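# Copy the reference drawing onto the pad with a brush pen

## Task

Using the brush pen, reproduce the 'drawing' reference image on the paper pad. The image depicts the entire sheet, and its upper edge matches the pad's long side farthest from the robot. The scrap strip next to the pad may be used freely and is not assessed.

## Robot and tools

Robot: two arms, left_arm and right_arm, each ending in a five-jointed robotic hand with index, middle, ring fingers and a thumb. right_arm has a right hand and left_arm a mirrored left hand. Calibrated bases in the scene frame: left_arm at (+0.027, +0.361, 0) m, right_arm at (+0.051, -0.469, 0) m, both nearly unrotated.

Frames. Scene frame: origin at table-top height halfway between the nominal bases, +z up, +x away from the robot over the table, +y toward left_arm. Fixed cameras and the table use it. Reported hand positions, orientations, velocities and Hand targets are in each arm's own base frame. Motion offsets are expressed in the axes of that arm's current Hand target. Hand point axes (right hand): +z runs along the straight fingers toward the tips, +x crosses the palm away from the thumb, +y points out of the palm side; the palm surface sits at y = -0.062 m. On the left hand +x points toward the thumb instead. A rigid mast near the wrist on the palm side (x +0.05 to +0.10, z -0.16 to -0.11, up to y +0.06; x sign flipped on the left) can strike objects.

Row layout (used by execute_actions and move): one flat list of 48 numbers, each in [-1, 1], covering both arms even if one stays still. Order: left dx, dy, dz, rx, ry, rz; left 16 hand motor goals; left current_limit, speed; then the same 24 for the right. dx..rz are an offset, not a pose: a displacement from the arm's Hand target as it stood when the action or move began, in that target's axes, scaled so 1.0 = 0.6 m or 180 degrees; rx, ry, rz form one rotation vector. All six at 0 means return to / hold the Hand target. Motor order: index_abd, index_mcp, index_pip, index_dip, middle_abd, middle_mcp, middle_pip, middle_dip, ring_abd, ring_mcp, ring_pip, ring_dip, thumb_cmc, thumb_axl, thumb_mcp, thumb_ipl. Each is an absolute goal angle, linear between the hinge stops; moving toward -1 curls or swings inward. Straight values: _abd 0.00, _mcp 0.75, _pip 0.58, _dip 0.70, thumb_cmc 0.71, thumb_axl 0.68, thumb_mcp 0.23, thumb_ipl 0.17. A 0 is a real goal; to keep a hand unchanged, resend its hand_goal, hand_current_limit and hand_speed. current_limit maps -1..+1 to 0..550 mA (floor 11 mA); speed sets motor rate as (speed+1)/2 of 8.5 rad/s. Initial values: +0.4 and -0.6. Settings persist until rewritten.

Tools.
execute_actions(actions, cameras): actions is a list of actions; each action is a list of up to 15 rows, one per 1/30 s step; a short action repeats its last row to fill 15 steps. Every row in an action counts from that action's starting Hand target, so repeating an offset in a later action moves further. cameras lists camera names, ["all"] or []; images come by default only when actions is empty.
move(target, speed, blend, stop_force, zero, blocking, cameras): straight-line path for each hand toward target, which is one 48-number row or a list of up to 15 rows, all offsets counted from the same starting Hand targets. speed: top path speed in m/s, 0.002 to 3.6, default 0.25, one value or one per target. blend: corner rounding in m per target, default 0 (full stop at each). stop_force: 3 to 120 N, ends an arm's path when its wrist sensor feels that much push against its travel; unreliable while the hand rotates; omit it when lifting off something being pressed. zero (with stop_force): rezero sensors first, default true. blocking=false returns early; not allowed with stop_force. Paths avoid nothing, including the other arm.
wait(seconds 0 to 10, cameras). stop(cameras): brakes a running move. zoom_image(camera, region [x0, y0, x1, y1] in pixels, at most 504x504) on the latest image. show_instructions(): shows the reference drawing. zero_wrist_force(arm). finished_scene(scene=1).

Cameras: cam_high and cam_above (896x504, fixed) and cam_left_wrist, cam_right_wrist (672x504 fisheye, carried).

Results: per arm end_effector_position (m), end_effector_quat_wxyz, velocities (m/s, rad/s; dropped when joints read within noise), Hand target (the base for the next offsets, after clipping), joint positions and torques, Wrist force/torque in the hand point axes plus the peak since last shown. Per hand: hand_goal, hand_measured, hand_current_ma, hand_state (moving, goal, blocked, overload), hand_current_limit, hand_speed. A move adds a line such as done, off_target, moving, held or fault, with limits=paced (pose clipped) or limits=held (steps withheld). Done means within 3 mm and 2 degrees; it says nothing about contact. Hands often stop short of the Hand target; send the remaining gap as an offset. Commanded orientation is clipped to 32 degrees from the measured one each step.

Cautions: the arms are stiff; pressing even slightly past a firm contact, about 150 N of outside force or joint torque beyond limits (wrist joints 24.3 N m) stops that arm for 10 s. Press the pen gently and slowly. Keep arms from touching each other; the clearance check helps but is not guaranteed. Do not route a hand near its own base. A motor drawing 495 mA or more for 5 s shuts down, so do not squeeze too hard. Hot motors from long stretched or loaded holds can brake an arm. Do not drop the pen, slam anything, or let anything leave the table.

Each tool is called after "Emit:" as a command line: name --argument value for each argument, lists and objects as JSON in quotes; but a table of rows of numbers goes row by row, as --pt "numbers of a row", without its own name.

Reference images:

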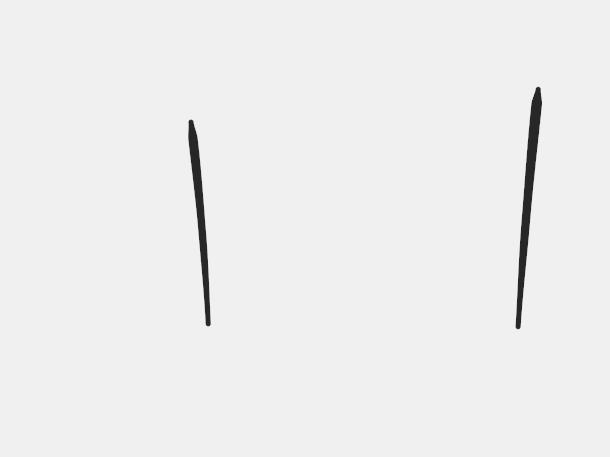

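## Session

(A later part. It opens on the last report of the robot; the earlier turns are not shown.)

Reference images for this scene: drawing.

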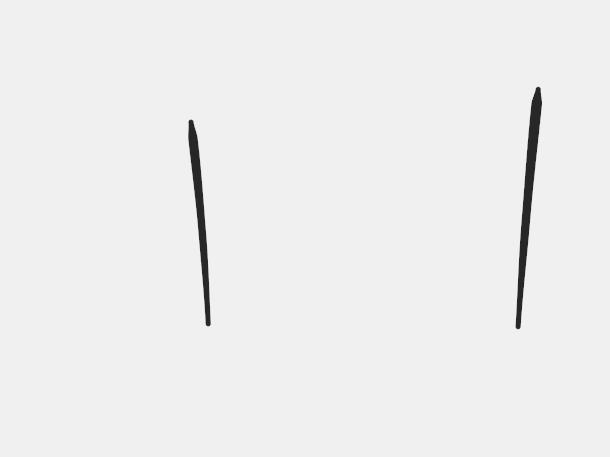

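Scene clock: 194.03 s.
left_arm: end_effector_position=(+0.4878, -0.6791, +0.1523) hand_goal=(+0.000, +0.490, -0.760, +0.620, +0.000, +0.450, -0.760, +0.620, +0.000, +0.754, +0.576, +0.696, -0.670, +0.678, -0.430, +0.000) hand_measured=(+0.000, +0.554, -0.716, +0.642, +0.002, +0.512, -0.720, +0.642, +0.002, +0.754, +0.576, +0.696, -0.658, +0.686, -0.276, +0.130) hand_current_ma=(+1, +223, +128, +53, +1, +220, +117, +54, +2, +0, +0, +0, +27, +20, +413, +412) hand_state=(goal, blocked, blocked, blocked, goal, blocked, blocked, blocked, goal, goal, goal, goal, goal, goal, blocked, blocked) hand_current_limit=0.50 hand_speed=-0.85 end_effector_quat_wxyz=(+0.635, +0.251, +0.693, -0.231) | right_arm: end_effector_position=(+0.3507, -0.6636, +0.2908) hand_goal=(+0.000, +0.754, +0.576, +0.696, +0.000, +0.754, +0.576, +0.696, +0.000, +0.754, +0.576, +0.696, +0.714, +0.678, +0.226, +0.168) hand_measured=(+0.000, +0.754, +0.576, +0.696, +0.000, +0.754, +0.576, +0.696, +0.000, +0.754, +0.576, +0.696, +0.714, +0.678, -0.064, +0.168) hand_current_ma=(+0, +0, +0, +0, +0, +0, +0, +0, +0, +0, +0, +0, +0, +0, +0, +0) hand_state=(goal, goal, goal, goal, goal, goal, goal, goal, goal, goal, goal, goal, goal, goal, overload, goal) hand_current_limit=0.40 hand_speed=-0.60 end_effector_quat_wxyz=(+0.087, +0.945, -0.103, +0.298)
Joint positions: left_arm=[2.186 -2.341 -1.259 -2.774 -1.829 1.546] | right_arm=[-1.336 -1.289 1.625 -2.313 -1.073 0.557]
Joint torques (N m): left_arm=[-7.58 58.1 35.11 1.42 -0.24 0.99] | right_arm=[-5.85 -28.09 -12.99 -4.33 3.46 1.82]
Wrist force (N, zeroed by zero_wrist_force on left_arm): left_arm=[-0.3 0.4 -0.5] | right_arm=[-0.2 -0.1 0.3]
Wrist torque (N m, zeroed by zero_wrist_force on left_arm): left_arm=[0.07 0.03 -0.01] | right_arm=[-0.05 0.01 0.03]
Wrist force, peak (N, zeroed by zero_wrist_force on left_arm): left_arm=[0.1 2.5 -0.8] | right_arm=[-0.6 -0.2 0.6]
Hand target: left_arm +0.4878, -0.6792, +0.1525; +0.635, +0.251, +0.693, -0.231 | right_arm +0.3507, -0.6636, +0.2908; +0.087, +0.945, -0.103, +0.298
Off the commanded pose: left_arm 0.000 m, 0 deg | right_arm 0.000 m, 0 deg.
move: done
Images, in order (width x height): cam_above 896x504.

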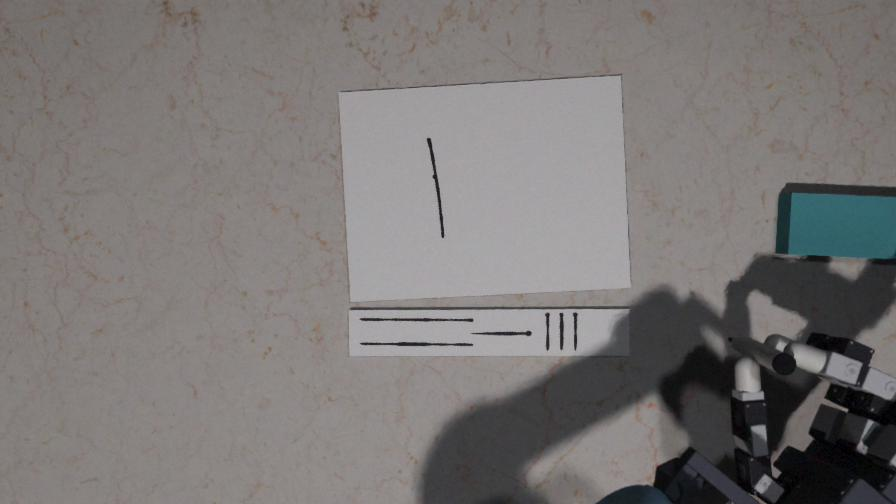

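Emit:
move --target '[0.0616,0.6150,-0.0580,0,0,0,0,0.49,-0.76,0.62,0,0.45,-0.76,0.62,0,0.754,0.576,0.696,-0.671,0.678,-0.43,0.0,0.5,-0.85,0,0,0,0,0,0,0,0.754,0.576,0.696,0,0.754,0.576,0.696,0,0.754,0.576,0.696,0.714,0.678,0.226,0.168,0.4,-0.6]' --speed 0.25

Emit:
move --pt "0.0078 -0.0040 -0.0025 0 0 0 0 0.49 -0.76 0.62 0 0.45 -0.76 0.62 0 0.754 0.576 0.696 -0.671 0.678 -0.43 0.0 0.5 -0.85 0 0 0 0 0 0 0 0.754 0.576 0.696 0 0.754 0.576 0.696 0 0.754 0.576 0.696 0.714 0.678 0.226 0.168 0.4 -0.6" --pt "0.0173 -0.0120 -0.0081 0 0 0 0 0.49 -0.76 0.62 0 0.45 -0.76 0.62 0 0.754 0.576 0.696 -0.671 0.678 -0.43 0.0 0.5 -0.85 0 0 0 0 0 0 0 0.754 0.576 0.696 0 0.754 0.576 0.696 0 0.754 0.576 0.696 0.714 0.678 0.226 0.168 0.4 -0.6" --pt "0.0195 -0.0503 -0.0413 0 0 0 0 0.49 -0.76 0.62 0 0.45 -0.76 0.62 0 0.754 0.576 0.696 -0.671 0.678 -0.43 0.0 0.5 -0.85 0 0 0 0 0 0 0 0.754 0.576 0.696 0 0.754 0.576 0.696 0 0.754 0.576 0.696 0.714 0.678 0.226 0.168 0.4 -0.6" --pt "0.0216 -0.0850 -0.0722 0 0 0 0 0.49 -0.76 0.62 0 0.45 -0.76 0.62 0 0.754 0.576 0.696 -0.671 0.678 -0.43 0.0 0.5 -0.85 0 0 0 0 0 0 0 0.754 0.576 0.696 0 0.754 0.576 0.696 0 0.754 0.576 0.696 0.714 0.678 0.226 0.168 0.4 -0.6" --pt "0.0185 -0.0901 -0.0770 0 0 0 0 0.49 -0.76 0.62 0 0.45 -0.76 0.62 0 0.754 0.576 0.696 -0.671 0.678 -0.43 0.0 0.5 -0.85 0 0 0 0 0 0 0 0.754 0.576 0.696 0 0.754 0.576 0.696 0 0.754 0.576 0.696 0.714 0.678 0.226 0.168 0.4 -0.6" --pt "0.0075 -0.0976 -0.0853 0 0 0 0 0.49 -0.76 0.62 0 0.45 -0.76 0.62 0 0.754 0.576 0.696 -0.671 0.678 -0.43 0.0 0.5 -0.85 0 0 0 0 0 0 0 0.754 0.576 0.696 0 0.754 0.576 0.696 0 0.754 0.576 0.696 0.714 0.678 0.226 0.168 0.4 -0.6" --speed '[0.03,0.02,0.009,0.009,0.02,0.05]' --blend '[0.003,0.003,0.003,0.002,0.002,0]'

Emit:
move --target '[-0.0703,-0.5174,0.1432,0,0,0,0,0.49,-0.76,0.62,0,0.45,-0.76,0.62,0,0.754,0.576,0.696,-0.671,0.678,-0.43,0.0,0.5,-0.85,0,0,0,0,0,0,0,0.754,0.576,0.696,0,0.754,0.576,0.696,0,0.754,0.576,0.696,0.714,0.678,0.226,0.168,0.4,-0.6]' --cameras '["cam_above"]'

Emit:
zoom_image --camera "cam_above" --region '[405, 135, 465, 190]'

Emit:
zoom_image --camera "cam_above" --region '[405, 185, 465, 240]'

Scene clock: 202.47 s.
left_arm: end_effector_position=(+0.6955, -0.3720, +0.1179) hand_goal=(+0.000, +0.490, -0.760, +0.620, +0.000, +0.450, -0.760, +0.620, +0.000, +0.754, +0.576, +0.696, -0.670, +0.678, -0.430, +0.000) hand_measured=(+0.000, +0.554, -0.716, +0.642, +0.002, +0.512, -0.720, +0.642, +0.002, +0.754, +0.576, +0.696, -0.658, +0.686, -0.276, +0.130) hand_current_ma=(+1, +223, +128, +53, +1, +220, +117, +54, +2, +0, +0, +0, +27, +20, +412, +413) hand_state=(goal, blocked, blocked, blocked, goal, blocked, blocked, blocked, goal, goal, goal, goal, goal, goal, blocked, blocked) hand_current_limit=0.50 hand_speed=-0.85 end_effector_quat_wxyz=(+0.635, +0.251, +0.693, -0.231) | right_arm: end_effector_position=(+0.3507, -0.6636, +0.2908) hand_goal=(+0.000, +0.754, +0.576, +0.696, +0.000, +0.754, +0.576, +0.696, +0.000, +0.754, +0.576, +0.696, +0.714, +0.678, +0.226, +0.168) hand_measured=(+0.000, +0.754, +0.576, +0.696, +0.000, +0.754, +0.576, +0.696, +0.000, +0.754, +0.576, +0.696, +0.714, +0.678, -0.064, +0.168) hand_current_ma=(+0, +0, +0, +0, +0, +0, +0, +0, +0, +0, +0, +0, +0, +0, +0, +0) hand_state=(goal, goal, goal, goal, goal, goal, goal, goal, goal, goal, goal, goal, goal, goal, overload, goal) hand_current_limit=0.40 hand_speed=-0.60 end_effector_quat_wxyz=(+0.087, +0.945, -0.103, +0.298)
Joint positions: left_arm=[2.828 -2.179 -1.659 -2.54 -1.189 1.604] | right_arm=[-1.336 -1.289 1.625 -2.313 -1.073 0.557]
Joint torques (N m): left_arm=[6.76 61.09 22.37 -0.33 1.7 -1.36] | right_arm=[-5.22 -28.52 -11.91 -4.56 3.57 1.91]
Wrist force (N, zeroed by zero_wrist_force on left_arm): left_arm=[0.2 0.3 -0.4] | right_arm=[-0.5 0.2 0.2]
Wrist torque (N m, zeroed by zero_wrist_force on left_arm): left_arm=[0.08 -0.03 -0.17] | right_arm=[0.01 0.05 0.01]
Wrist force, peak (N, zeroed by zero_wrist_force on left_arm): left_arm=[0.7 2.8 -0.9] | right_arm=[-0.6 -0.1 0.5]
Hand target: left_arm +0.6956, -0.3720, +0.1180; +0.635, +0.251, +0.693, -0.231 | right_arm +0.3507, -0.6636, +0.2908; +0.087, +0.945, -0.103, +0.298
Off the commanded pose: left_arm 0.000 m, 0 deg | right_arm 0.000 m, 0 deg.
move: done

Scene clock: 210.27 s.
left_arm: end_effector_position=(+0.6184, -0.3839, +0.1181) hand_goal=(+0.000, +0.490, -0.760, +0.620, +0.000, +0.450, -0.760, +0.620, +0.000, +0.754, +0.576, +0.696, -0.670, +0.678, -0.430, +0.000) hand_measured=(+0.000, +0.554, -0.716, +0.642, +0.002, +0.512, -0.720, +0.642, +0.002, +0.754, +0.576, +0.696, -0.658, +0.686, -0.276, +0.130) hand_current_ma=(+1, +223, +128, +53, +1, +220, +117, +54, +2, +0, +0, +0, +27, +20, +412, +412) hand_state=(goal, blocked, blocked, blocked, goal, blocked, blocked, blocked, goal, goal, goal, goal, goal, goal, blocked, blocked) hand_current_limit=0.50 hand_speed=-0.85 end_effector_quat_wxyz=(+0.635, +0.251, +0.693, -0.231) | right_arm: end_effector_position=(+0.3507, -0.6636, +0.2908) hand_goal=(+0.000, +0.754, +0.576, +0.696, +0.000, +0.754, +0.576, +0.696, +0.000, +0.754, +0.576, +0.696, +0.714, +0.678, +0.226, +0.168) hand_measured=(+0.000, +0.754, +0.576, +0.696, +0.000, +0.754, +0.576, +0.696, +0.000, +0.754, +0.576, +0.696, +0.714, +0.678, -0.064, +0.168) hand_current_ma=(+0, +0, +0, +0, +0, +0, +0, +0, +0, +0, +0, +0, +0, +0, +0, +0) hand_state=(goal, goal, goal, goal, goal, goal, goal, goal, goal, goal, goal, goal, goal, goal, overload, goal) hand_current_limit=0.40 hand_speed=-0.60 end_effector_quat_wxyz=(+0.087, +0.945, -0.103, +0.298)
Joint positions: left_arm=[2.754 -2.074 -1.843 -2.458 -1.263 1.597] | right_arm=[-1.336 -1.289 1.625 -2.313 -1.073 0.557]
Joint torques (N m): left_arm=[7.18 26.94 29.95 3.58 1.86 -1.02] | right_arm=[-4.16 -28.5 -12.15 -4.42 3.41 1.7]
Wrist force (N, zeroed by zero_wrist_force on left_arm): left_arm=[0.4 0.3 -0.2] | right_arm=[-0.1 -0.2 0.2]
Wrist torque (N m, zeroed by zero_wrist_force on left_arm): left_arm=[0.07 -0.03 0.01] | right_arm=[-0.06 0.01 0.04]
Wrist force, peak (N, zeroed by zero_wrist_force on left_arm): left_arm=[0.0 0.8 -0.3] | right_arm=[-0.5 0.3 0.6]
Hand target: left_arm +0.6186, -0.3839, +0.1181; +0.635, +0.251, +0.693, -0.231 | right_arm +0.3507, -0.6636, +0.2908; +0.087, +0.945, -0.103, +0.298
Off the commanded pose: left_arm 0.000 m, 0 deg | right_arm 0.000 m, 0 deg.
move: done; blend cut to 0.0027 m at target 1

Scene clock: 212.07 s.
left_arm: end_effector_position=(+0.4878, -0.6791, +0.1530) hand_goal=(+0.000, +0.490, -0.760, +0.620, +0.000, +0.450, -0.760, +0.620, +0.000, +0.754, +0.576, +0.696, -0.670, +0.678, -0.430, +0.000) hand_measured=(+0.000, +0.554, -0.716, +0.642, +0.002, +0.512, -0.720, +0.642, +0.002, +0.754, +0.576, +0.696, -0.658, +0.686, -0.276, +0.130) hand_current_ma=(+1, +223, +128, +53, +1, +220, +117, +54, +2, +0, +0, +0, +27, +20, +412, +412) hand_state=(goal, blocked, blocked, blocked, goal, blocked, blocked, blocked, goal, goal, goal, goal, goal, goal, blocked, blocked) hand_current_limit=0.50 hand_speed=-0.85 end_effector_quat_wxyz=(+0.635, +0.251, +0.693, -0.231) | right_arm: end_effector_position=(+0.3507, -0.6636, +0.2908) hand_goal=(+0.000, +0.754, +0.576, +0.696, +0.000, +0.754, +0.576, +0.696, +0.000, +0.754, +0.576, +0.696, +0.714, +0.678, +0.226, +0.168) hand_measured=(+0.000, +0.754, +0.576, +0.696, +0.000, +0.754, +0.576, +0.696, +0.000, +0.754, +0.576, +0.696, +0.714, +0.678, -0.064, +0.168) hand_current_ma=(+0, +0, +0, +0, +0, +0, +0, +0, +0, +0, +0, +0, +0, +0, +0, +0) hand_state=(goal, goal, goal, goal, goal, goal, goal, goal, goal, goal, goal, goal, goal, goal, overload, goal) hand_current_limit=0.40 hand_speed=-0.60 end_effector_quat_wxyz=(+0.087, +0.945, -0.103, +0.298)
Joint positions: left_arm=[2.186 -2.34 -1.258 -2.776 -1.829 1.546] | right_arm=[-1.336 -1.289 1.625 -2.313 -1.073 0.557]
Joint torques (N m): left_arm=[-6.76 60.14 35.75 1.7 -0.69 0.99] | right_arm=[-3.91 -28.83 -12.75 -4.44 3.37 1.76]
Wrist force (N, zeroed by zero_wrist_force on left_arm): left_arm=[-0.1 0.2 -0.3] | right_arm=[-0.3 -0.1 0.2]
Wrist torque (N m, zeroed by zero_wrist_force on left_arm): left_arm=[0.04 0.02 0.00] | right_arm=[-0.03 0.03 0.02]
Wrist force, peak (N, zeroed by zero_wrist_force on left_arm): left_arm=[0.4 3.1 -0.7] | right_arm=[-0.6 -0.4 0.4]
Hand target: left_arm +0.4878, -0.6792, +0.1532; +0.635, +0.251, +0.693, -0.231 | right_arm +0.3507, -0.6636, +0.2908; +0.087, +0.945, -0.103, +0.298
Off the commanded pose: left_arm 0.000 m, 0 deg | right_arm 0.000 m, 0 deg.
move: done
Images, in order (width x height): cam_above 896x504.

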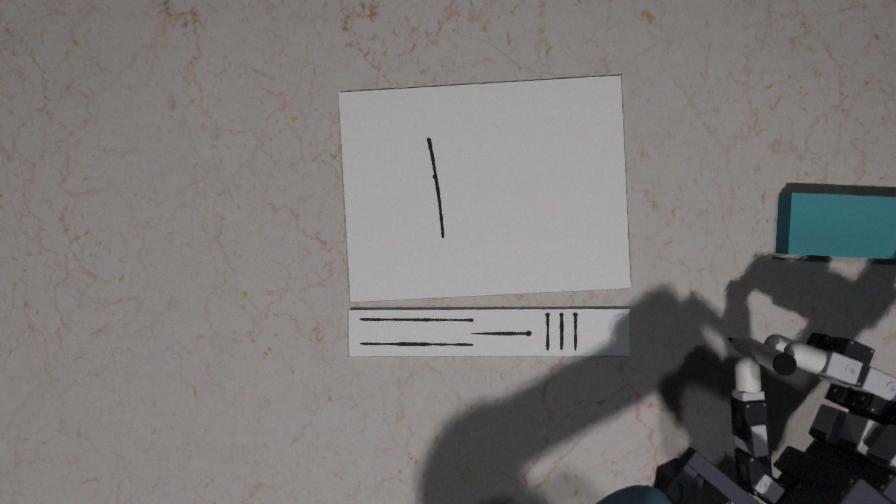

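Scaled by 8.400 from the camera's 896x504 image, which has a finer 1280x720 frame.

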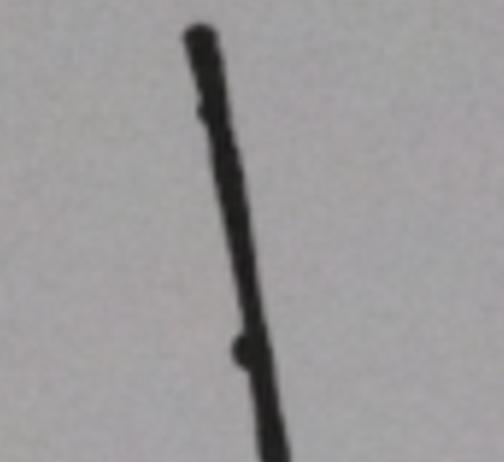

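Scaled by 8.400 from the camera's 896x504 image, which has a finer 1280x720 frame.

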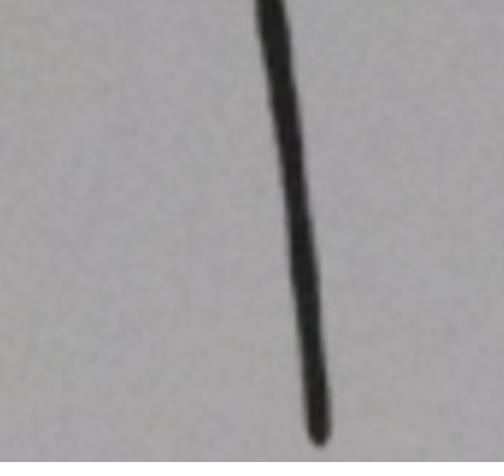

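Emit:
move --target '[0.0498,0.3709,0.0986,0,0,0,0,0.49,-0.76,0.62,0,0.45,-0.76,0.62,0,0.754,0.576,0.696,-0.671,0.678,-0.43,0.0,0.5,-0.85,0,0,0,0,0,0,0,0.754,0.576,0.696,0,0.754,0.576,0.696,0,0.754,0.576,0.696,0.714,0.678,0.226,0.168,0.4,-0.6]' --speed 0.2

Scene clock: 217.30 s.
left_arm: end_effector_position=(+0.6738, -0.5448, +0.1178) hand_goal=(+0.000, +0.490, -0.760, +0.620, +0.000, +0.450, -0.760, +0.620, +0.000, +0.754, +0.576, +0.696, -0.670, +0.678, -0.430, +0.000) hand_measured=(+0.000, +0.554, -0.716, +0.642, +0.002, +0.512, -0.720, +0.642, +0.002, +0.754, +0.576, +0.696, -0.658, +0.686, -0.276, +0.130) hand_current_ma=(+1, +223, +128, +53, +1, +220, +117, +54, +2, +0, +0, +0, +27, +20, +413, +412) hand_state=(goal, blocked, blocked, blocked, goal, blocked, blocked, blocked, goal, goal, goal, goal, goal, goal, blocked, blocked) hand_current_limit=0.50 hand_speed=-0.85 end_effector_quat_wxyz=(+0.635, +0.251, +0.693, -0.231) | right_arm: end_effector_position=(+0.3507, -0.6636, +0.2908) hand_goal=(+0.000, +0.754, +0.576, +0.696, +0.000, +0.754, +0.576, +0.696, +0.000, +0.754, +0.576, +0.696, +0.714, +0.678, +0.226, +0.168) hand_measured=(+0.000, +0.754, +0.576, +0.696, +0.000, +0.754, +0.576, +0.696, +0.000, +0.754, +0.576, +0.696, +0.714, +0.678, -0.064, +0.168) hand_current_ma=(+0, +0, +0, +0, +0, +0, +0, +0, +0, +0, +0, +0, +0, +0, +0, +0) hand_state=(goal, goal, goal, goal, goal, goal, goal, goal, goal, goal, goal, goal, goal, goal, overload, goal) hand_current_limit=0.40 hand_speed=-0.60 end_effector_quat_wxyz=(+0.087, +0.945, -0.103, +0.298)
Joint positions: left_arm=[2.544 -2.361 -1.321 -2.689 -1.472 1.578] | right_arm=[-1.336 -1.289 1.625 -2.313 -1.073 0.557]
Joint torques (N m): left_arm=[7.19 69.62 8.92 0.09 0.53 -1.13] | right_arm=[-4.05 -28.63 -12.08 -4.38 3.54 1.98]
Wrist force (N, zeroed by zero_wrist_force on left_arm): left_arm=[-0.1 0.0 -0.2] | right_arm=[-0.2 0.2 0.1]
Wrist torque (N m, zeroed by zero_wrist_force on left_arm): left_arm=[0.02 -0.01 -0.19] | right_arm=[0.00 0.03 0.03]
Wrist force, peak (N, zeroed by zero_wrist_force on left_arm): left_arm=[0.3 2.2 0.2] | right_arm=[-0.5 0.1 0.5]
Hand target: left_arm +0.6738, -0.5447, +0.1179; +0.635, +0.251, +0.693, -0.231 | right_arm +0.3507, -0.6636, +0.2908; +0.087, +0.945, -0.103, +0.298
Off the commanded pose: left_arm 0.000 m, 0 deg | right_arm 0.000 m, 0 deg.
move: done

Emit:
move --pt "0.0144 0 0.0013 0 0 0 0 0.49 -0.76 0.62 0 0.45 -0.76 0.62 0 0.754 0.576 0.696 -0.671 0.678 -0.43 0.0 0.5 -0.85 0 0 0 0 0 0 0 0.754 0.576 0.696 0 0.754 0.576 0.696 0 0.754 0.576 0.696 0.714 0.678 0.226 0.168 0.4 -0.6" --pt "0 0 0 0 0 0 0 0.49 -0.76 0.62 0 0.45 -0.76 0.62 0 0.754 0.576 0.696 -0.671 0.678 -0.43 0.0 0.5 -0.85 0 0 0 0 0 0 0 0.754 0.576 0.696 0 0.754 0.576 0.696 0 0.754 0.576 0.696 0.714 0.678 0.226 0.168 0.4 -0.6" --pt "-0.0498 -0.3709 -0.0986 0 0 0 0 0.49 -0.76 0.62 0 0.45 -0.76 0.62 0 0.754 0.576 0.696 -0.671 0.678 -0.43 0.0 0.5 -0.85 0 0 0 0 0 0 0 0.754 0.576 0.696 0 0.754 0.576 0.696 0 0.754 0.576 0.696 0.714 0.678 0.226 0.168 0.4 -0.6" --speed '[0.03,0.05,0.25]' --blend '[0,0.004,0]' --cameras '["cam_above"]'

Emit:
zoom_image --camera "cam_above" --region '[573, 146, 603, 176]'

Scene clock: 220.30 s.
left_arm: end_effector_position=(+0.4879, -0.6791, +0.1530) hand_goal=(+0.000, +0.490, -0.760, +0.620, +0.000, +0.450, -0.760, +0.620, +0.000, +0.754, +0.576, +0.696, -0.670, +0.678, -0.430, +0.000) hand_measured=(+0.000, +0.554, -0.716, +0.642, +0.002, +0.512, -0.720, +0.642, +0.002, +0.754, +0.576, +0.696, -0.658, +0.686, -0.276, +0.130) hand_current_ma=(+1, +223, +128, +53, +1, +220, +117, +54, +2, +0, +0, +0, +27, +20, +412, +413) hand_state=(goal, blocked, blocked, blocked, goal, blocked, blocked, blocked, goal, goal, goal, goal, goal, goal, blocked, blocked) hand_current_limit=0.50 hand_speed=-0.85 end_effector_quat_wxyz=(+0.635, +0.251, +0.693, -0.231) | right_arm: end_effector_position=(+0.3507, -0.6636, +0.2908) hand_goal=(+0.000, +0.754, +0.576, +0.696, +0.000, +0.754, +0.576, +0.696, +0.000, +0.754, +0.576, +0.696, +0.714, +0.678, +0.226, +0.168) hand_measured=(+0.000, +0.754, +0.576, +0.696, +0.000, +0.754, +0.576, +0.696, +0.000, +0.754, +0.576, +0.696, +0.714, +0.678, -0.064, +0.168) hand_current_ma=(+0, +0, +0, +0, +0, +0, +0, +0, +0, +0, +0, +0, +0, +0, +0, +0) hand_state=(goal, goal, goal, goal, goal, goal, goal, goal, goal, goal, goal, goal, goal, goal, overload, goal) hand_current_limit=0.40 hand_speed=-0.60 end_effector_quat_wxyz=(+0.087, +0.945, -0.103, +0.298)
Joint positions: left_arm=[2.186 -2.34 -1.258 -2.776 -1.829 1.546] | right_arm=[-1.336 -1.289 1.625 -2.313 -1.073 0.557]
Joint torques (N m): left_arm=[-7.55 69.89 12.81 3.24 -1.26 1.1] | right_arm=[-3.21 -28.9 -12.61 -4.4 3.34 1.67]
Wrist force (N, zeroed by zero_wrist_force on left_arm): left_arm=[-0.3 0.5 -0.1] | right_arm=[-0.1 -0.2 0.1]
Wrist torque (N m, zeroed by zero_wrist_force on left_arm): left_arm=[0.05 0.04 -0.02] | right_arm=[-0.05 0.01 0.04]
Wrist force, peak (N, zeroed by zero_wrist_force on left_arm): left_arm=[-0.5 2.7 0.4] | right_arm=[-0.8 -0.1 0.3]
Hand target: left_arm +0.4878, -0.6792, +0.1532; +0.635, +0.251, +0.693, -0.231 | right_arm +0.3507, -0.6636, +0.2908; +0.087, +0.945, -0.103, +0.298
Off the commanded pose: left_arm 0.000 m, 0 deg | right_arm 0.000 m, 0 deg.
move: done
Images, in order (width x height): cam_above 896x504.

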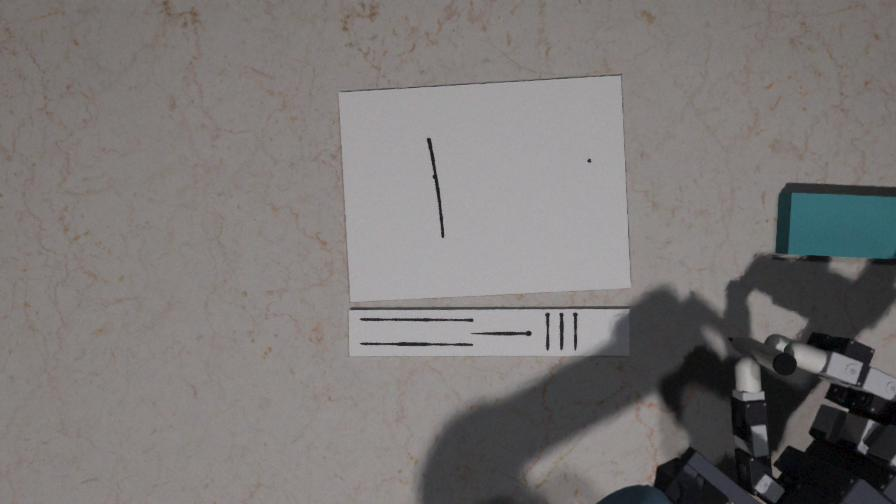

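Scaled by 16.800 from the camera's 896x504 image, which has a finer 1280x720 frame.

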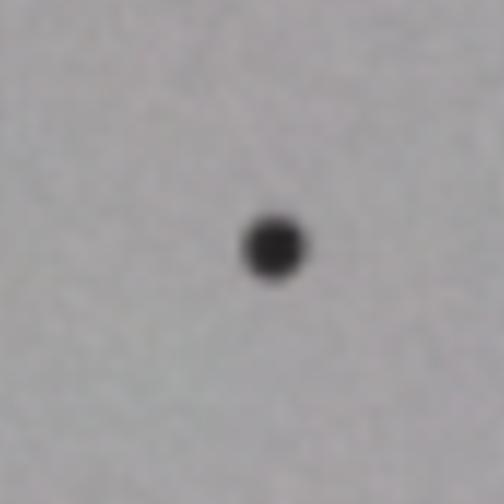

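Emit:
move --target '[0.0441,0.4239,0.1637,0,0,0,0,0.49,-0.76,0.62,0,0.45,-0.76,0.62,0,0.754,0.576,0.696,-0.671,0.678,-0.43,0.0,0.5,-0.85,0,0,0,0,0,0,0,0.754,0.576,0.696,0,0.754,0.576,0.696,0,0.754,0.576,0.696,0.714,0.678,0.226,0.168,0.4,-0.6]' --speed 0.2

Scene clock: 224.20 s.
left_arm: end_effector_position=(+0.7242, -0.5456, +0.1177) hand_goal=(+0.000, +0.490, -0.760, +0.620, +0.000, +0.450, -0.760, +0.620, +0.000, +0.754, +0.576, +0.696, -0.670, +0.678, -0.430, +0.000) hand_measured=(+0.000, +0.554, -0.716, +0.642, +0.002, +0.512, -0.720, +0.642, +0.002, +0.754, +0.576, +0.696, -0.658, +0.686, -0.276, +0.130) hand_current_ma=(+1, +223, +128, +53, +1, +220, +117, +54, +2, +0, +0, +0, +27, +20, +413, +412) hand_state=(goal, blocked, blocked, blocked, goal, blocked, blocked, blocked, goal, goal, goal, goal, goal, goal, blocked, blocked) hand_current_limit=0.50 hand_speed=-0.85 end_effector_quat_wxyz=(+0.635, +0.251, +0.693, -0.231) | right_arm: end_effector_position=(+0.3507, -0.6636, +0.2908) hand_goal=(+0.000, +0.754, +0.576, +0.696, +0.000, +0.754, +0.576, +0.696, +0.000, +0.754, +0.576, +0.696, +0.714, +0.678, +0.226, +0.168) hand_measured=(+0.000, +0.754, +0.576, +0.696, +0.000, +0.754, +0.576, +0.696, +0.000, +0.754, +0.576, +0.696, +0.714, +0.678, -0.064, +0.168) hand_current_ma=(+0, +0, +0, +0, +0, +0, +0, +0, +0, +0, +0, +0, +0, +0, +0, +0) hand_state=(goal, goal, goal, goal, goal, goal, goal, goal, goal, goal, goal, goal, goal, goal, overload, goal) hand_current_limit=0.40 hand_speed=-0.60 end_effector_quat_wxyz=(+0.087, +0.945, -0.103, +0.298)
Joint positions: left_arm=[2.585 -2.442 -1.166 -2.763 -1.43 1.581] | right_arm=[-1.336 -1.289 1.625 -2.313 -1.073 0.557]
Joint torques (N m): left_arm=[5.84 71.82 13.06 3.92 0.32 -0.95] | right_arm=[-2.96 -28.68 -12.85 -4.52 3.31 1.85]
Wrist force (N, zeroed by zero_wrist_force on left_arm): left_arm=[0.0 0.4 -0.6] | right_arm=[0.1 0.1 -0.1]
Wrist torque (N m, zeroed by zero_wrist_force on left_arm): left_arm=[0.09 0.01 -0.21] | right_arm=[0.01 -0.02 0.06]
Wrist force, peak (N, zeroed by zero_wrist_force on left_arm): left_arm=[0.0 2.6 0.3] | right_arm=[-0.7 -0.1 0.2]
Hand target: left_arm +0.7243, -0.5455, +0.1178; +0.635, +0.251, +0.693, -0.231 | right_arm +0.3507, -0.6636, +0.2908; +0.087, +0.945, -0.103, +0.298
Off the commanded pose: left_arm 0.000 m, 0 deg | right_arm 0.000 m, 0 deg.
move: done

Emit:
move --pt "0.0062 -0.0035 -0.0031 0 0 0 0 0.49 -0.76 0.62 0 0.45 -0.76 0.62 0 0.754 0.576 0.696 -0.671 0.678 -0.43 0.0 0.5 -0.85 0 0 0 0 0 0 0 0.754 0.576 0.696 0 0.754 0.576 0.696 0 0.754 0.576 0.696 0.714 0.678 0.226 0.168 0.4 -0.6" --pt "0.0204 -0.0115 -0.0126 0 0 0 0 0.49 -0.76 0.62 0 0.45 -0.76 0.62 0 0.754 0.576 0.696 -0.671 0.678 -0.43 0.0 0.5 -0.85 0 0 0 0 0 0 0 0.754 0.576 0.696 0 0.754 0.576 0.696 0 0.754 0.576 0.696 0.714 0.678 0.226 0.168 0.4 -0.6" --pt "0.0242 -0.0161 -0.0182 0 0 0 0 0.49 -0.76 0.62 0 0.45 -0.76 0.62 0 0.754 0.576 0.696 -0.671 0.678 -0.43 0.0 0.5 -0.85 0 0 0 0 0 0 0 0.754 0.576 0.696 0 0.754 0.576 0.696 0 0.754 0.576 0.696 0.714 0.678 0.226 0.168 0.4 -0.6" --pt "0.0266 -0.0523 -0.0646 0 0 0 0 0.49 -0.76 0.62 0 0.45 -0.76 0.62 0 0.754 0.576 0.696 -0.671 0.678 -0.43 0.0 0.5 -0.85 0 0 0 0 0 0 0 0.754 0.576 0.696 0 0.754 0.576 0.696 0 0.754 0.576 0.696 0.714 0.678 0.226 0.168 0.4 -0.6" --pt "0.0288 -0.0939 -0.1181 0 0 0 0 0.49 -0.76 0.62 0 0.45 -0.76 0.62 0 0.754 0.576 0.696 -0.671 0.678 -0.43 0.0 0.5 -0.85 0 0 0 0 0 0 0 0.754 0.576 0.696 0 0.754 0.576 0.696 0 0.754 0.576 0.696 0.714 0.678 0.226 0.168 0.4 -0.6" --pt "0.0288 -0.1257 -0.1585 0 0 0 0 0.49 -0.76 0.62 0 0.45 -0.76 0.62 0 0.754 0.576 0.696 -0.671 0.678 -0.43 0.0 0.5 -0.85 0 0 0 0 0 0 0 0.754 0.576 0.696 0 0.754 0.576 0.696 0 0.754 0.576 0.696 0.714 0.678 0.226 0.168 0.4 -0.6" --pt "0.0256 -0.1288 -0.1627 0 0 0 0 0.49 -0.76 0.62 0 0.45 -0.76 0.62 0 0.754 0.576 0.696 -0.671 0.678 -0.43 0.0 0.5 -0.85 0 0 0 0 0 0 0 0.754 0.576 0.696 0 0.754 0.576 0.696 0 0.754 0.576 0.696 0.714 0.678 0.226 0.168 0.4 -0.6" --pt "0.0150 -0.1342 -0.1707 0 0 0 0 0.49 -0.76 0.62 0 0.45 -0.76 0.62 0 0.754 0.576 0.696 -0.671 0.678 -0.43 0.0 0.5 -0.85 0 0 0 0 0 0 0 0.754 0.576 0.696 0 0.754 0.576 0.696 0 0.754 0.576 0.696 0.714 0.678 0.226 0.168 0.4 -0.6" --speed '[0.03,0.03,0.03,0.03,0.03,0.03,0.03,0.05]' --blend '[0.002,0.003,0.003,0.003,0.003,0.002,0.002,0]'

Emit:
move --target '[-0.0591,-0.2897,0.0070,0,0,0,0,0.49,-0.76,0.62,0,0.45,-0.76,0.62,0,0.754,0.576,0.696,-0.671,0.678,-0.43,0.0,0.5,-0.85,0,0,0,0,0,0,0,0.754,0.576,0.696,0,0.754,0.576,0.696,0,0.754,0.576,0.696,0.714,0.678,0.226,0.168,0.4,-0.6]' --cameras '["cam_above"]'

Emit:
zoom_image --camera "cam_above" --region '[558, 112, 618, 175]'

Emit:
zoom_image --camera "cam_above" --region '[558, 172, 618, 235]'

Scene clock: 231.07 s.
left_arm: end_effector_position=(+0.5936, -0.5412, +0.1179) hand_goal=(+0.000, +0.490, -0.760, +0.620, +0.000, +0.450, -0.760, +0.620, +0.000, +0.754, +0.576, +0.696, -0.670, +0.678, -0.430, +0.000) hand_measured=(+0.000, +0.554, -0.716, +0.642, +0.002, +0.512, -0.720, +0.642, +0.002, +0.754, +0.576, +0.696, -0.658, +0.686, -0.276, +0.130) hand_current_ma=(+1, +223, +128, +53, +1, +220, +117, +54, +2, +0, +0, +0, +27, +20, +412, +413) hand_state=(goal, blocked, blocked, blocked, goal, blocked, blocked, blocked, goal, goal, goal, goal, goal, goal, blocked, blocked) hand_current_limit=0.50 hand_speed=-0.85 end_effector_quat_wxyz=(+0.635, +0.251, +0.693, -0.231) | right_arm: end_effector_position=(+0.3507, -0.6636, +0.2908) hand_goal=(+0.000, +0.754, +0.576, +0.696, +0.000, +0.754, +0.576, +0.696, +0.000, +0.754, +0.576, +0.696, +0.714, +0.678, +0.226, +0.168) hand_measured=(+0.000, +0.754, +0.576, +0.696, +0.000, +0.754, +0.576, +0.696, +0.000, +0.754, +0.576, +0.696, +0.714, +0.678, -0.064, +0.168) hand_current_ma=(+0, +0, +0, +0, +0, +0, +0, +0, +0, +0, +0, +0, +0, +0, +0, +0) hand_state=(goal, goal, goal, goal, goal, goal, goal, goal, goal, goal, goal, goal, goal, goal, overload, goal) hand_current_limit=0.40 hand_speed=-0.60 end_effector_quat_wxyz=(+0.087, +0.945, -0.103, +0.298)
Joint positions: left_arm=[2.47 -2.248 -1.532 -2.591 -1.546 1.571] | right_arm=[-1.336 -1.289 1.625 -2.313 -1.073 0.557]
Joint torques (N m): left_arm=[6.34 36.52 32.62 3.57 1.73 -1.08] | right_arm=[-4.56 -28.28 -11.81 -4.52 3.48 1.5]
Wrist force (N, zeroed by zero_wrist_force on left_arm): left_arm=[0.2 0.4 -0.3] | right_arm=[0.0 -0.1 0.2]
Wrist torque (N m, zeroed by zero_wrist_force on left_arm): left_arm=[0.06 0.00 0.03] | right_arm=[-0.05 -0.01 0.04]
Wrist force, peak (N, zeroed by zero_wrist_force on left_arm): left_arm=[-0.2 0.6 -0.7] | right_arm=[0.1 -0.4 0.7]
Hand target: left_arm +0.5937, -0.5413, +0.1179; +0.635, +0.251, +0.693, -0.231 | right_arm +0.3507, -0.6636, +0.2908; +0.087, +0.945, -0.103, +0.298
Off the commanded pose: left_arm 0.000 m, 0 deg | right_arm 0.000 m, 0 deg.
move: done; blend cut to 0.0025 m at target 2, 0.0025 m at target 3, 0.0018 m at target 6, 0.0018 m at target 7

Scene clock: 232.30 s.
left_arm: end_effector_position=(+0.4878, -0.6791, +0.1530) hand_goal=(+0.000, +0.490, -0.760, +0.620, +0.000, +0.450, -0.760, +0.620, +0.000, +0.754, +0.576, +0.696, -0.670, +0.678, -0.430, +0.000) hand_measured=(+0.000, +0.554, -0.716, +0.642, +0.002, +0.512, -0.720, +0.642, +0.002, +0.754, +0.576, +0.696, -0.658, +0.686, -0.276, +0.130) hand_current_ma=(+1, +223, +128, +53, +1, +220, +117, +54, +2, +0, +0, +0, +27, +20, +412, +413) hand_state=(goal, blocked, blocked, blocked, goal, blocked, blocked, blocked, goal, goal, goal, goal, goal, goal, blocked, blocked) hand_current_limit=0.50 hand_speed=-0.85 end_effector_quat_wxyz=(+0.635, +0.251, +0.693, -0.231) | right_arm: end_effector_position=(+0.3507, -0.6636, +0.2908) hand_goal=(+0.000, +0.754, +0.576, +0.696, +0.000, +0.754, +0.576, +0.696, +0.000, +0.754, +0.576, +0.696, +0.714, +0.678, +0.226, +0.168) hand_measured=(+0.000, +0.754, +0.576, +0.696, +0.000, +0.754, +0.576, +0.696, +0.000, +0.754, +0.576, +0.696, +0.714, +0.678, -0.064, +0.168) hand_current_ma=(+0, +0, +0, +0, +0, +0, +0, +0, +0, +0, +0, +0, +0, +0, +0, +0) hand_state=(goal, goal, goal, goal, goal, goal, goal, goal, goal, goal, goal, goal, goal, goal, overload, goal) hand_current_limit=0.40 hand_speed=-0.60 end_effector_quat_wxyz=(+0.087, +0.945, -0.103, +0.298)
Joint positions: left_arm=[2.186 -2.34 -1.258 -2.776 -1.829 1.546] | right_arm=[-1.336 -1.289 1.625 -2.313 -1.073 0.557]
Joint torques (N m): left_arm=[-7.83 69.14 28.98 1.83 -1.3 0.96] | right_arm=[-3.14 -29.08 -12.43 -4.36 3.43 1.71]
Wrist force (N, zeroed by zero_wrist_force on left_arm): left_arm=[-0.3 0.2 -0.2] | right_arm=[-0.1 0.0 0.0]
Wrist torque (N m, zeroed by zero_wrist_force on left_arm): left_arm=[0.03 0.04 -0.01] | right_arm=[-0.01 0.02 0.03]
Wrist force, peak (N, zeroed by zero_wrist_force on left_arm): left_arm=[0.6 3.0 -0.4] | right_arm=[-0.5 -0.3 -0.1]
Hand target: left_arm +0.4878, -0.6792, +0.1532; +0.635, +0.251, +0.693, -0.231 | right_arm +0.3507, -0.6636, +0.2908; +0.087, +0.945, -0.103, +0.298
Off the commanded pose: left_arm 0.000 m, 0 deg | right_arm 0.000 m, 0 deg.
move: done
Images, in order (width x height): cam_above 896x504.

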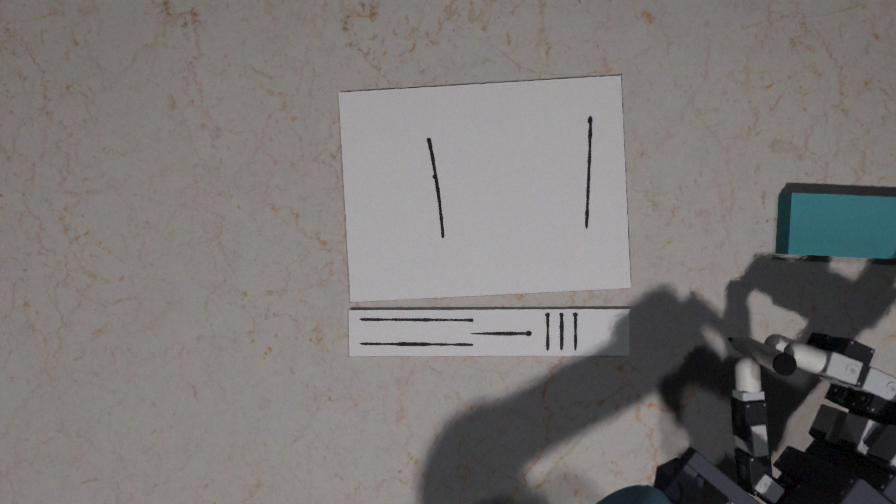

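Scaled by 8.000 from the camera's 896x504 image, which has a finer 1280x720 frame.

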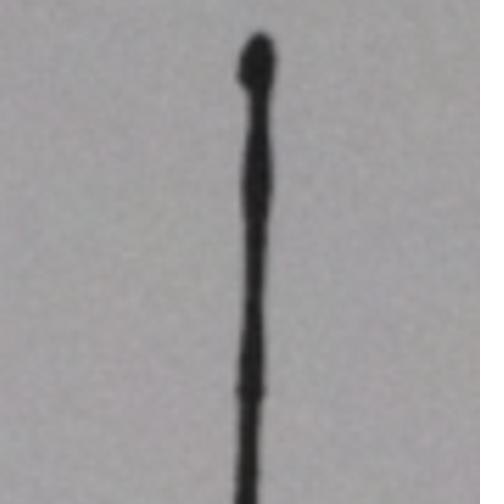

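Scaled by 8.000 from the camera's 896x504 image, which has a finer 1280x720 frame.

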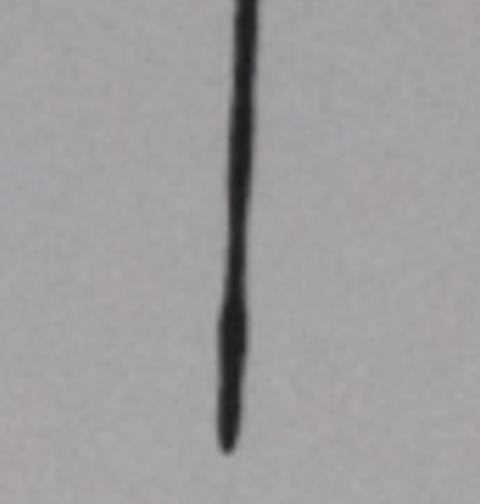

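Emit:
move --target '[0.0454,0.4202,0.1576,0,0,0,0,0.49,-0.76,0.62,0,0.45,-0.76,0.62,0,0.754,0.576,0.696,-0.671,0.678,-0.43,0.0,0.5,-0.85,0,0,0,0,0,0,0,0.754,0.576,0.696,0,0.754,0.576,0.696,0,0.754,0.576,0.696,0.714,0.678,0.226,0.168,0.4,-0.6]' --speed 0.2

Emit:
move --pt "0.0053 -0.0031 -0.0035 0 0 0 0 0.49 -0.76 0.62 0 0.45 -0.76 0.62 0 0.754 0.576 0.696 -0.671 0.678 -0.43 0.0 0.5 -0.85 0 0 0 0 0 0 0 0.754 0.576 0.696 0 0.754 0.576 0.696 0 0.754 0.576 0.696 0.714 0.678 0.226 0.168 0.4 -0.6" --pt "0.0124 -0.0071 -0.0082 0 0 0 0 0.49 -0.76 0.62 0 0.45 -0.76 0.62 0 0.754 0.576 0.696 -0.671 0.678 -0.43 0.0 0.5 -0.85 0 0 0 0 0 0 0 0.754 0.576 0.696 0 0.754 0.576 0.696 0 0.754 0.576 0.696 0.714 0.678 0.226 0.168 0.4 -0.6" --pt "0.0197 -0.0112 -0.0151 0 0 0 0 0.49 -0.76 0.62 0 0.45 -0.76 0.62 0 0.754 0.576 0.696 -0.671 0.678 -0.43 0.0 0.5 -0.85 0 0 0 0 0 0 0 0.754 0.576 0.696 0 0.754 0.576 0.696 0 0.754 0.576 0.696 0.714 0.678 0.226 0.168 0.4 -0.6" --pt "0.0211 -0.0186 -0.0266 0 0 0 0 0.49 -0.76 0.62 0 0.45 -0.76 0.62 0 0.754 0.576 0.696 -0.671 0.678 -0.43 0.0 0.5 -0.85 0 0 0 0 0 0 0 0.754 0.576 0.696 0 0.754 0.576 0.696 0 0.754 0.576 0.696 0.714 0.678 0.226 0.168 0.4 -0.6" --pt "0.0236 -0.0455 -0.0612 0 0 0 0 0.49 -0.76 0.62 0 0.45 -0.76 0.62 0 0.754 0.576 0.696 -0.671 0.678 -0.43 0.0 0.5 -0.85 0 0 0 0 0 0 0 0.754 0.576 0.696 0 0.754 0.576 0.696 0 0.754 0.576 0.696 0.714 0.678 0.226 0.168 0.4 -0.6" --pt "0.0259 -0.0881 -0.1138 0 0 0 0 0.49 -0.76 0.62 0 0.45 -0.76 0.62 0 0.754 0.576 0.696 -0.671 0.678 -0.43 0.0 0.5 -0.85 0 0 0 0 0 0 0 0.754 0.576 0.696 0 0.754 0.576 0.696 0 0.754 0.576 0.696 0.714 0.678 0.226 0.168 0.4 -0.6" --pt "0.0222 -0.1044 -0.1333 0 0 0 0 0.49 -0.76 0.62 0 0.45 -0.76 0.62 0 0.754 0.576 0.696 -0.671 0.678 -0.43 0.0 0.5 -0.85 0 0 0 0 0 0 0 0.754 0.576 0.696 0 0.754 0.576 0.696 0 0.754 0.576 0.696 0.714 0.678 0.226 0.168 0.4 -0.6" --pt "0.0116 -0.1108 -0.1419 0 0 0 0 0.49 -0.76 0.62 0 0.45 -0.76 0.62 0 0.754 0.576 0.696 -0.671 0.678 -0.43 0.0 0.5 -0.85 0 0 0 0 0 0 0 0.754 0.576 0.696 0 0.754 0.576 0.696 0 0.754 0.576 0.696 0.714 0.678 0.226 0.168 0.4 -0.6" --speed '[0.03,0.03,0.03,0.03,0.03,0.03,0.03,0.05]' --blend '[0.002,0.002,0.003,0.003,0.003,0.003,0.002,0]'

Emit:
move --target '[-0.0572,-0.3094,-0.0157,0,0,0,0,0.49,-0.76,0.62,0,0.45,-0.76,0.62,0,0.754,0.576,0.696,-0.671,0.678,-0.43,0.0,0.5,-0.85,0,0,0,0,0,0,0,0.754,0.576,0.696,0,0.754,0.576,0.696,0,0.754,0.576,0.696,0.714,0.678,0.226,0.168,0.4,-0.6]' --cameras '["cam_above"]'

Emit:
zoom_image --camera "cam_above" --region '[558, 112, 618, 175]'

Emit:
zoom_image --camera "cam_above" --region '[558, 172, 618, 235]'

Scene clock: 239.30 s.
left_arm: end_effector_position=(+0.7199, -0.5449, +0.1172) hand_goal=(+0.000, +0.490, -0.760, +0.620, +0.000, +0.450, -0.760, +0.620, +0.000, +0.754, +0.576, +0.696, -0.670, +0.678, -0.430, +0.000) hand_measured=(+0.000, +0.554, -0.716, +0.642, +0.002, +0.512, -0.720, +0.642, +0.002, +0.754, +0.576, +0.696, -0.658, +0.686, -0.276, +0.130) hand_current_ma=(+1, +223, +128, +53, +1, +220, +117, +54, +2, +0, +0, +0, +27, +20, +413, +413) hand_state=(goal, blocked, blocked, blocked, goal, blocked, blocked, blocked, goal, goal, goal, goal, goal, goal, blocked, blocked) hand_current_limit=0.50 hand_speed=-0.85 end_effector_quat_wxyz=(+0.635, +0.251, +0.693, -0.231) | right_arm: end_effector_position=(+0.3507, -0.6636, +0.2908) hand_goal=(+0.000, +0.754, +0.576, +0.696, +0.000, +0.754, +0.576, +0.696, +0.000, +0.754, +0.576, +0.696, +0.714, +0.678, +0.226, +0.168) hand_measured=(+0.000, +0.754, +0.576, +0.696, +0.000, +0.754, +0.576, +0.696, +0.000, +0.754, +0.576, +0.696, +0.714, +0.678, -0.064, +0.168) hand_current_ma=(+0, +0, +0, +0, +0, +0, +0, +0, +0, +0, +0, +0, +0, +0, +0, +0) hand_state=(goal, goal, goal, goal, goal, goal, goal, goal, goal, goal, goal, goal, goal, goal, overload, goal) hand_current_limit=0.40 hand_speed=-0.60 end_effector_quat_wxyz=(+0.087, +0.945, -0.103, +0.298)
Joint positions: left_arm=[2.583 -2.434 -1.182 -2.755 -1.433 1.581] | right_arm=[-1.336 -1.289 1.625 -2.313 -1.073 0.557]
Joint torques (N m): left_arm=[6.44 72.16 12.59 3.86 0.39 -0.95] | right_arm=[-2.46 -29.04 -13.14 -4.5 3.34 1.79]
Wrist force (N, zeroed by zero_wrist_force on left_arm): left_arm=[-0.1 0.3 -0.4] | right_arm=[0.0 0.0 0.1]
Wrist torque (N m, zeroed by zero_wrist_force on left_arm): left_arm=[0.06 0.01 -0.21] | right_arm=[-0.01 0.00 0.05]
Wrist force, peak (N, zeroed by zero_wrist_force on left_arm): left_arm=[0.1 2.3 0.1] | right_arm=[-0.6 -0.2 0.4]
Hand target: left_arm +0.7200, -0.5448, +0.1174; +0.635, +0.251, +0.693, -0.231 | right_arm +0.3507, -0.6636, +0.2908; +0.087, +0.945, -0.103, +0.298
Off the commanded pose: left_arm 0.000 m, 0 deg | right_arm 0.000 m, 0 deg.
move: done

Scene clock: 243.33 s.
left_arm: end_effector_position=(+0.6117, -0.5409, +0.1180) hand_goal=(+0.000, +0.490, -0.760, +0.620, +0.000, +0.450, -0.760, +0.620, +0.000, +0.754, +0.576, +0.696, -0.670, +0.678, -0.430, +0.000) hand_measured=(+0.000, +0.554, -0.716, +0.642, +0.002, +0.512, -0.720, +0.642, +0.002, +0.754, +0.576, +0.696, -0.658, +0.686, -0.276, +0.130) hand_current_ma=(+1, +223, +128, +53, +1, +220, +117, +54, +2, +0, +0, +0, +27, +20, +412, +413) hand_state=(goal, blocked, blocked, blocked, goal, blocked, blocked, blocked, goal, goal, goal, goal, goal, goal, blocked, blocked) hand_current_limit=0.50 hand_speed=-0.85 end_effector_quat_wxyz=(+0.635, +0.251, +0.693, -0.231) | right_arm: end_effector_position=(+0.3507, -0.6636, +0.2908) hand_goal=(+0.000, +0.754, +0.576, +0.696, +0.000, +0.754, +0.576, +0.696, +0.000, +0.754, +0.576, +0.696, +0.714, +0.678, +0.226, +0.168) hand_measured=(+0.000, +0.754, +0.576, +0.696, +0.000, +0.754, +0.576, +0.696, +0.000, +0.754, +0.576, +0.696, +0.714, +0.678, -0.064, +0.168) hand_current_ma=(+0, +0, +0, +0, +0, +0, +0, +0, +0, +0, +0, +0, +0, +0, +0, +0) hand_state=(goal, goal, goal, goal, goal, goal, goal, goal, goal, goal, goal, goal, goal, goal, overload, goal) hand_current_limit=0.40 hand_speed=-0.60 end_effector_quat_wxyz=(+0.087, +0.945, -0.103, +0.298)
Joint positions: left_arm=[2.489 -2.27 -1.491 -2.61 -1.526 1.573] | right_arm=[-1.336 -1.289 1.625 -2.313 -1.073 0.557]
Joint torques (N m): left_arm=[5.81 36.85 32.01 3.91 1.85 -1.07] | right_arm=[-1.67 -28.94 -12.14 -4.38 3.42 1.68]
Wrist force (N, zeroed by zero_wrist_force on left_arm): left_arm=[0.1 0.5 -0.1] | right_arm=[-0.3 -0.1 0.2]
Wrist torque (N m, zeroed by zero_wrist_force on left_arm): left_arm=[0.07 0.02 0.01] | right_arm=[-0.04 0.03 0.02]
Wrist force, peak (N, zeroed by zero_wrist_force on left_arm): left_arm=[0.6 0.5 -0.5] | right_arm=[-0.5 -0.1 0.6]
Hand target: left_arm +0.6118, -0.5410, +0.1180; +0.635, +0.251, +0.693, -0.231 | right_arm +0.3507, -0.6636, +0.2908; +0.087, +0.945, -0.103, +0.298
Off the commanded pose: left_arm 0.000 m, 0 deg | right_arm 0.000 m, 0 deg.
move: done

Scene clock: 244.60 s.
left_arm: end_effector_position=(+0.4878, -0.6791, +0.1531) hand_goal=(+0.000, +0.490, -0.760, +0.620, +0.000, +0.450, -0.760, +0.620, +0.000, +0.754, +0.576, +0.696, -0.670, +0.678, -0.430, +0.000) hand_measured=(+0.000, +0.554, -0.716, +0.642, +0.002, +0.512, -0.720, +0.642, +0.002, +0.754, +0.576, +0.696, -0.658, +0.686, -0.276, +0.130) hand_current_ma=(+1, +223, +128, +53, +1, +220, +117, +54, +2, +0, +0, +0, +27, +20, +413, +412) hand_state=(goal, blocked, blocked, blocked, goal, blocked, blocked, blocked, goal, goal, goal, goal, goal, goal, blocked, blocked) hand_current_limit=0.50 hand_speed=-0.85 end_effector_quat_wxyz=(+0.635, +0.251, +0.693, -0.231) | right_arm: end_effector_position=(+0.3507, -0.6636, +0.2908) hand_goal=(+0.000, +0.754, +0.576, +0.696, +0.000, +0.754, +0.576, +0.696, +0.000, +0.754, +0.576, +0.696, +0.714, +0.678, +0.226, +0.168) hand_measured=(+0.000, +0.754, +0.576, +0.696, +0.000, +0.754, +0.576, +0.696, +0.000, +0.754, +0.576, +0.696, +0.714, +0.678, -0.064, +0.168) hand_current_ma=(+0, +0, +0, +0, +0, +0, +0, +0, +0, +0, +0, +0, +0, +0, +0, +0) hand_state=(goal, goal, goal, goal, goal, goal, goal, goal, goal, goal, goal, goal, goal, goal, overload, goal) hand_current_limit=0.40 hand_speed=-0.60 end_effector_quat_wxyz=(+0.087, +0.945, -0.103, +0.298)
Joint positions: left_arm=[2.186 -2.34 -1.258 -2.776 -1.829 1.546] | right_arm=[-1.336 -1.289 1.625 -2.313 -1.073 0.557]
Joint torques (N m): left_arm=[-7.51 69.8 25.93 2.15 -1.45 0.95] | right_arm=[-2.87 -28.32 -12.18 -4.4 3.26 1.52]
Wrist force (N, zeroed by zero_wrist_force on left_arm): left_arm=[-0.2 0.1 -0.3] | right_arm=[-0.4 0.1 0.1]
Wrist torque (N m, zeroed by zero_wrist_force on left_arm): left_arm=[0.02 0.02 0.00] | right_arm=[0.00 0.06 0.01]
Wrist force, peak (N, zeroed by zero_wrist_force on left_arm): left_arm=[0.5 3.2 -0.2] | right_arm=[-0.4 0.2 0.5]
Hand target: left_arm +0.4878, -0.6792, +0.1533; +0.635, +0.251, +0.693, -0.231 | right_arm +0.3507, -0.6636, +0.2908; +0.087, +0.945, -0.103, +0.298
Off the commanded pose: left_arm 0.000 m, 0 deg | right_arm 0.000 m, 0 deg.
move: done
Images, in order (width x height): cam_above 896x504.

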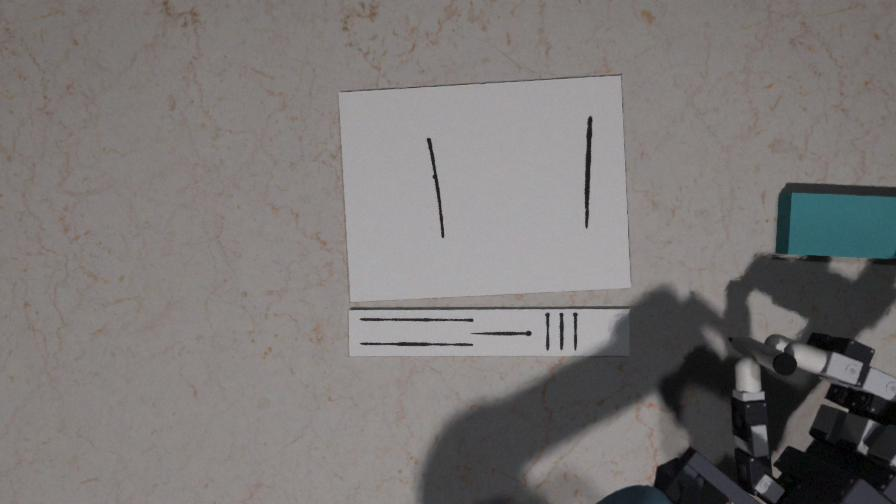

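Scaled by 8.000 from the camera's 896x504 image, which has a finer 1280x720 frame.

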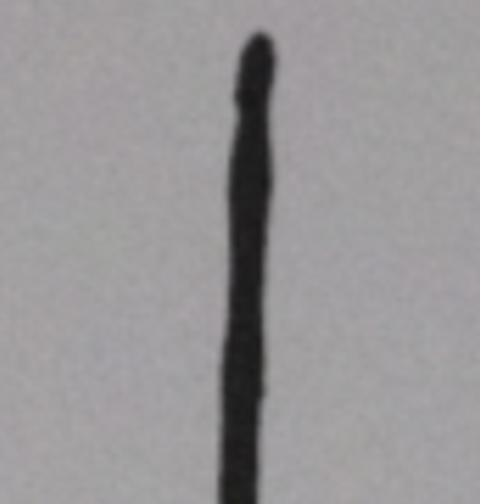

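Scaled by 8.000 from the camera's 896x504 image, which has a finer 1280x720 frame.

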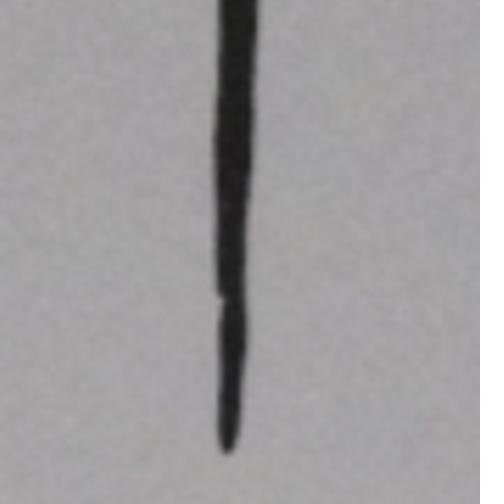

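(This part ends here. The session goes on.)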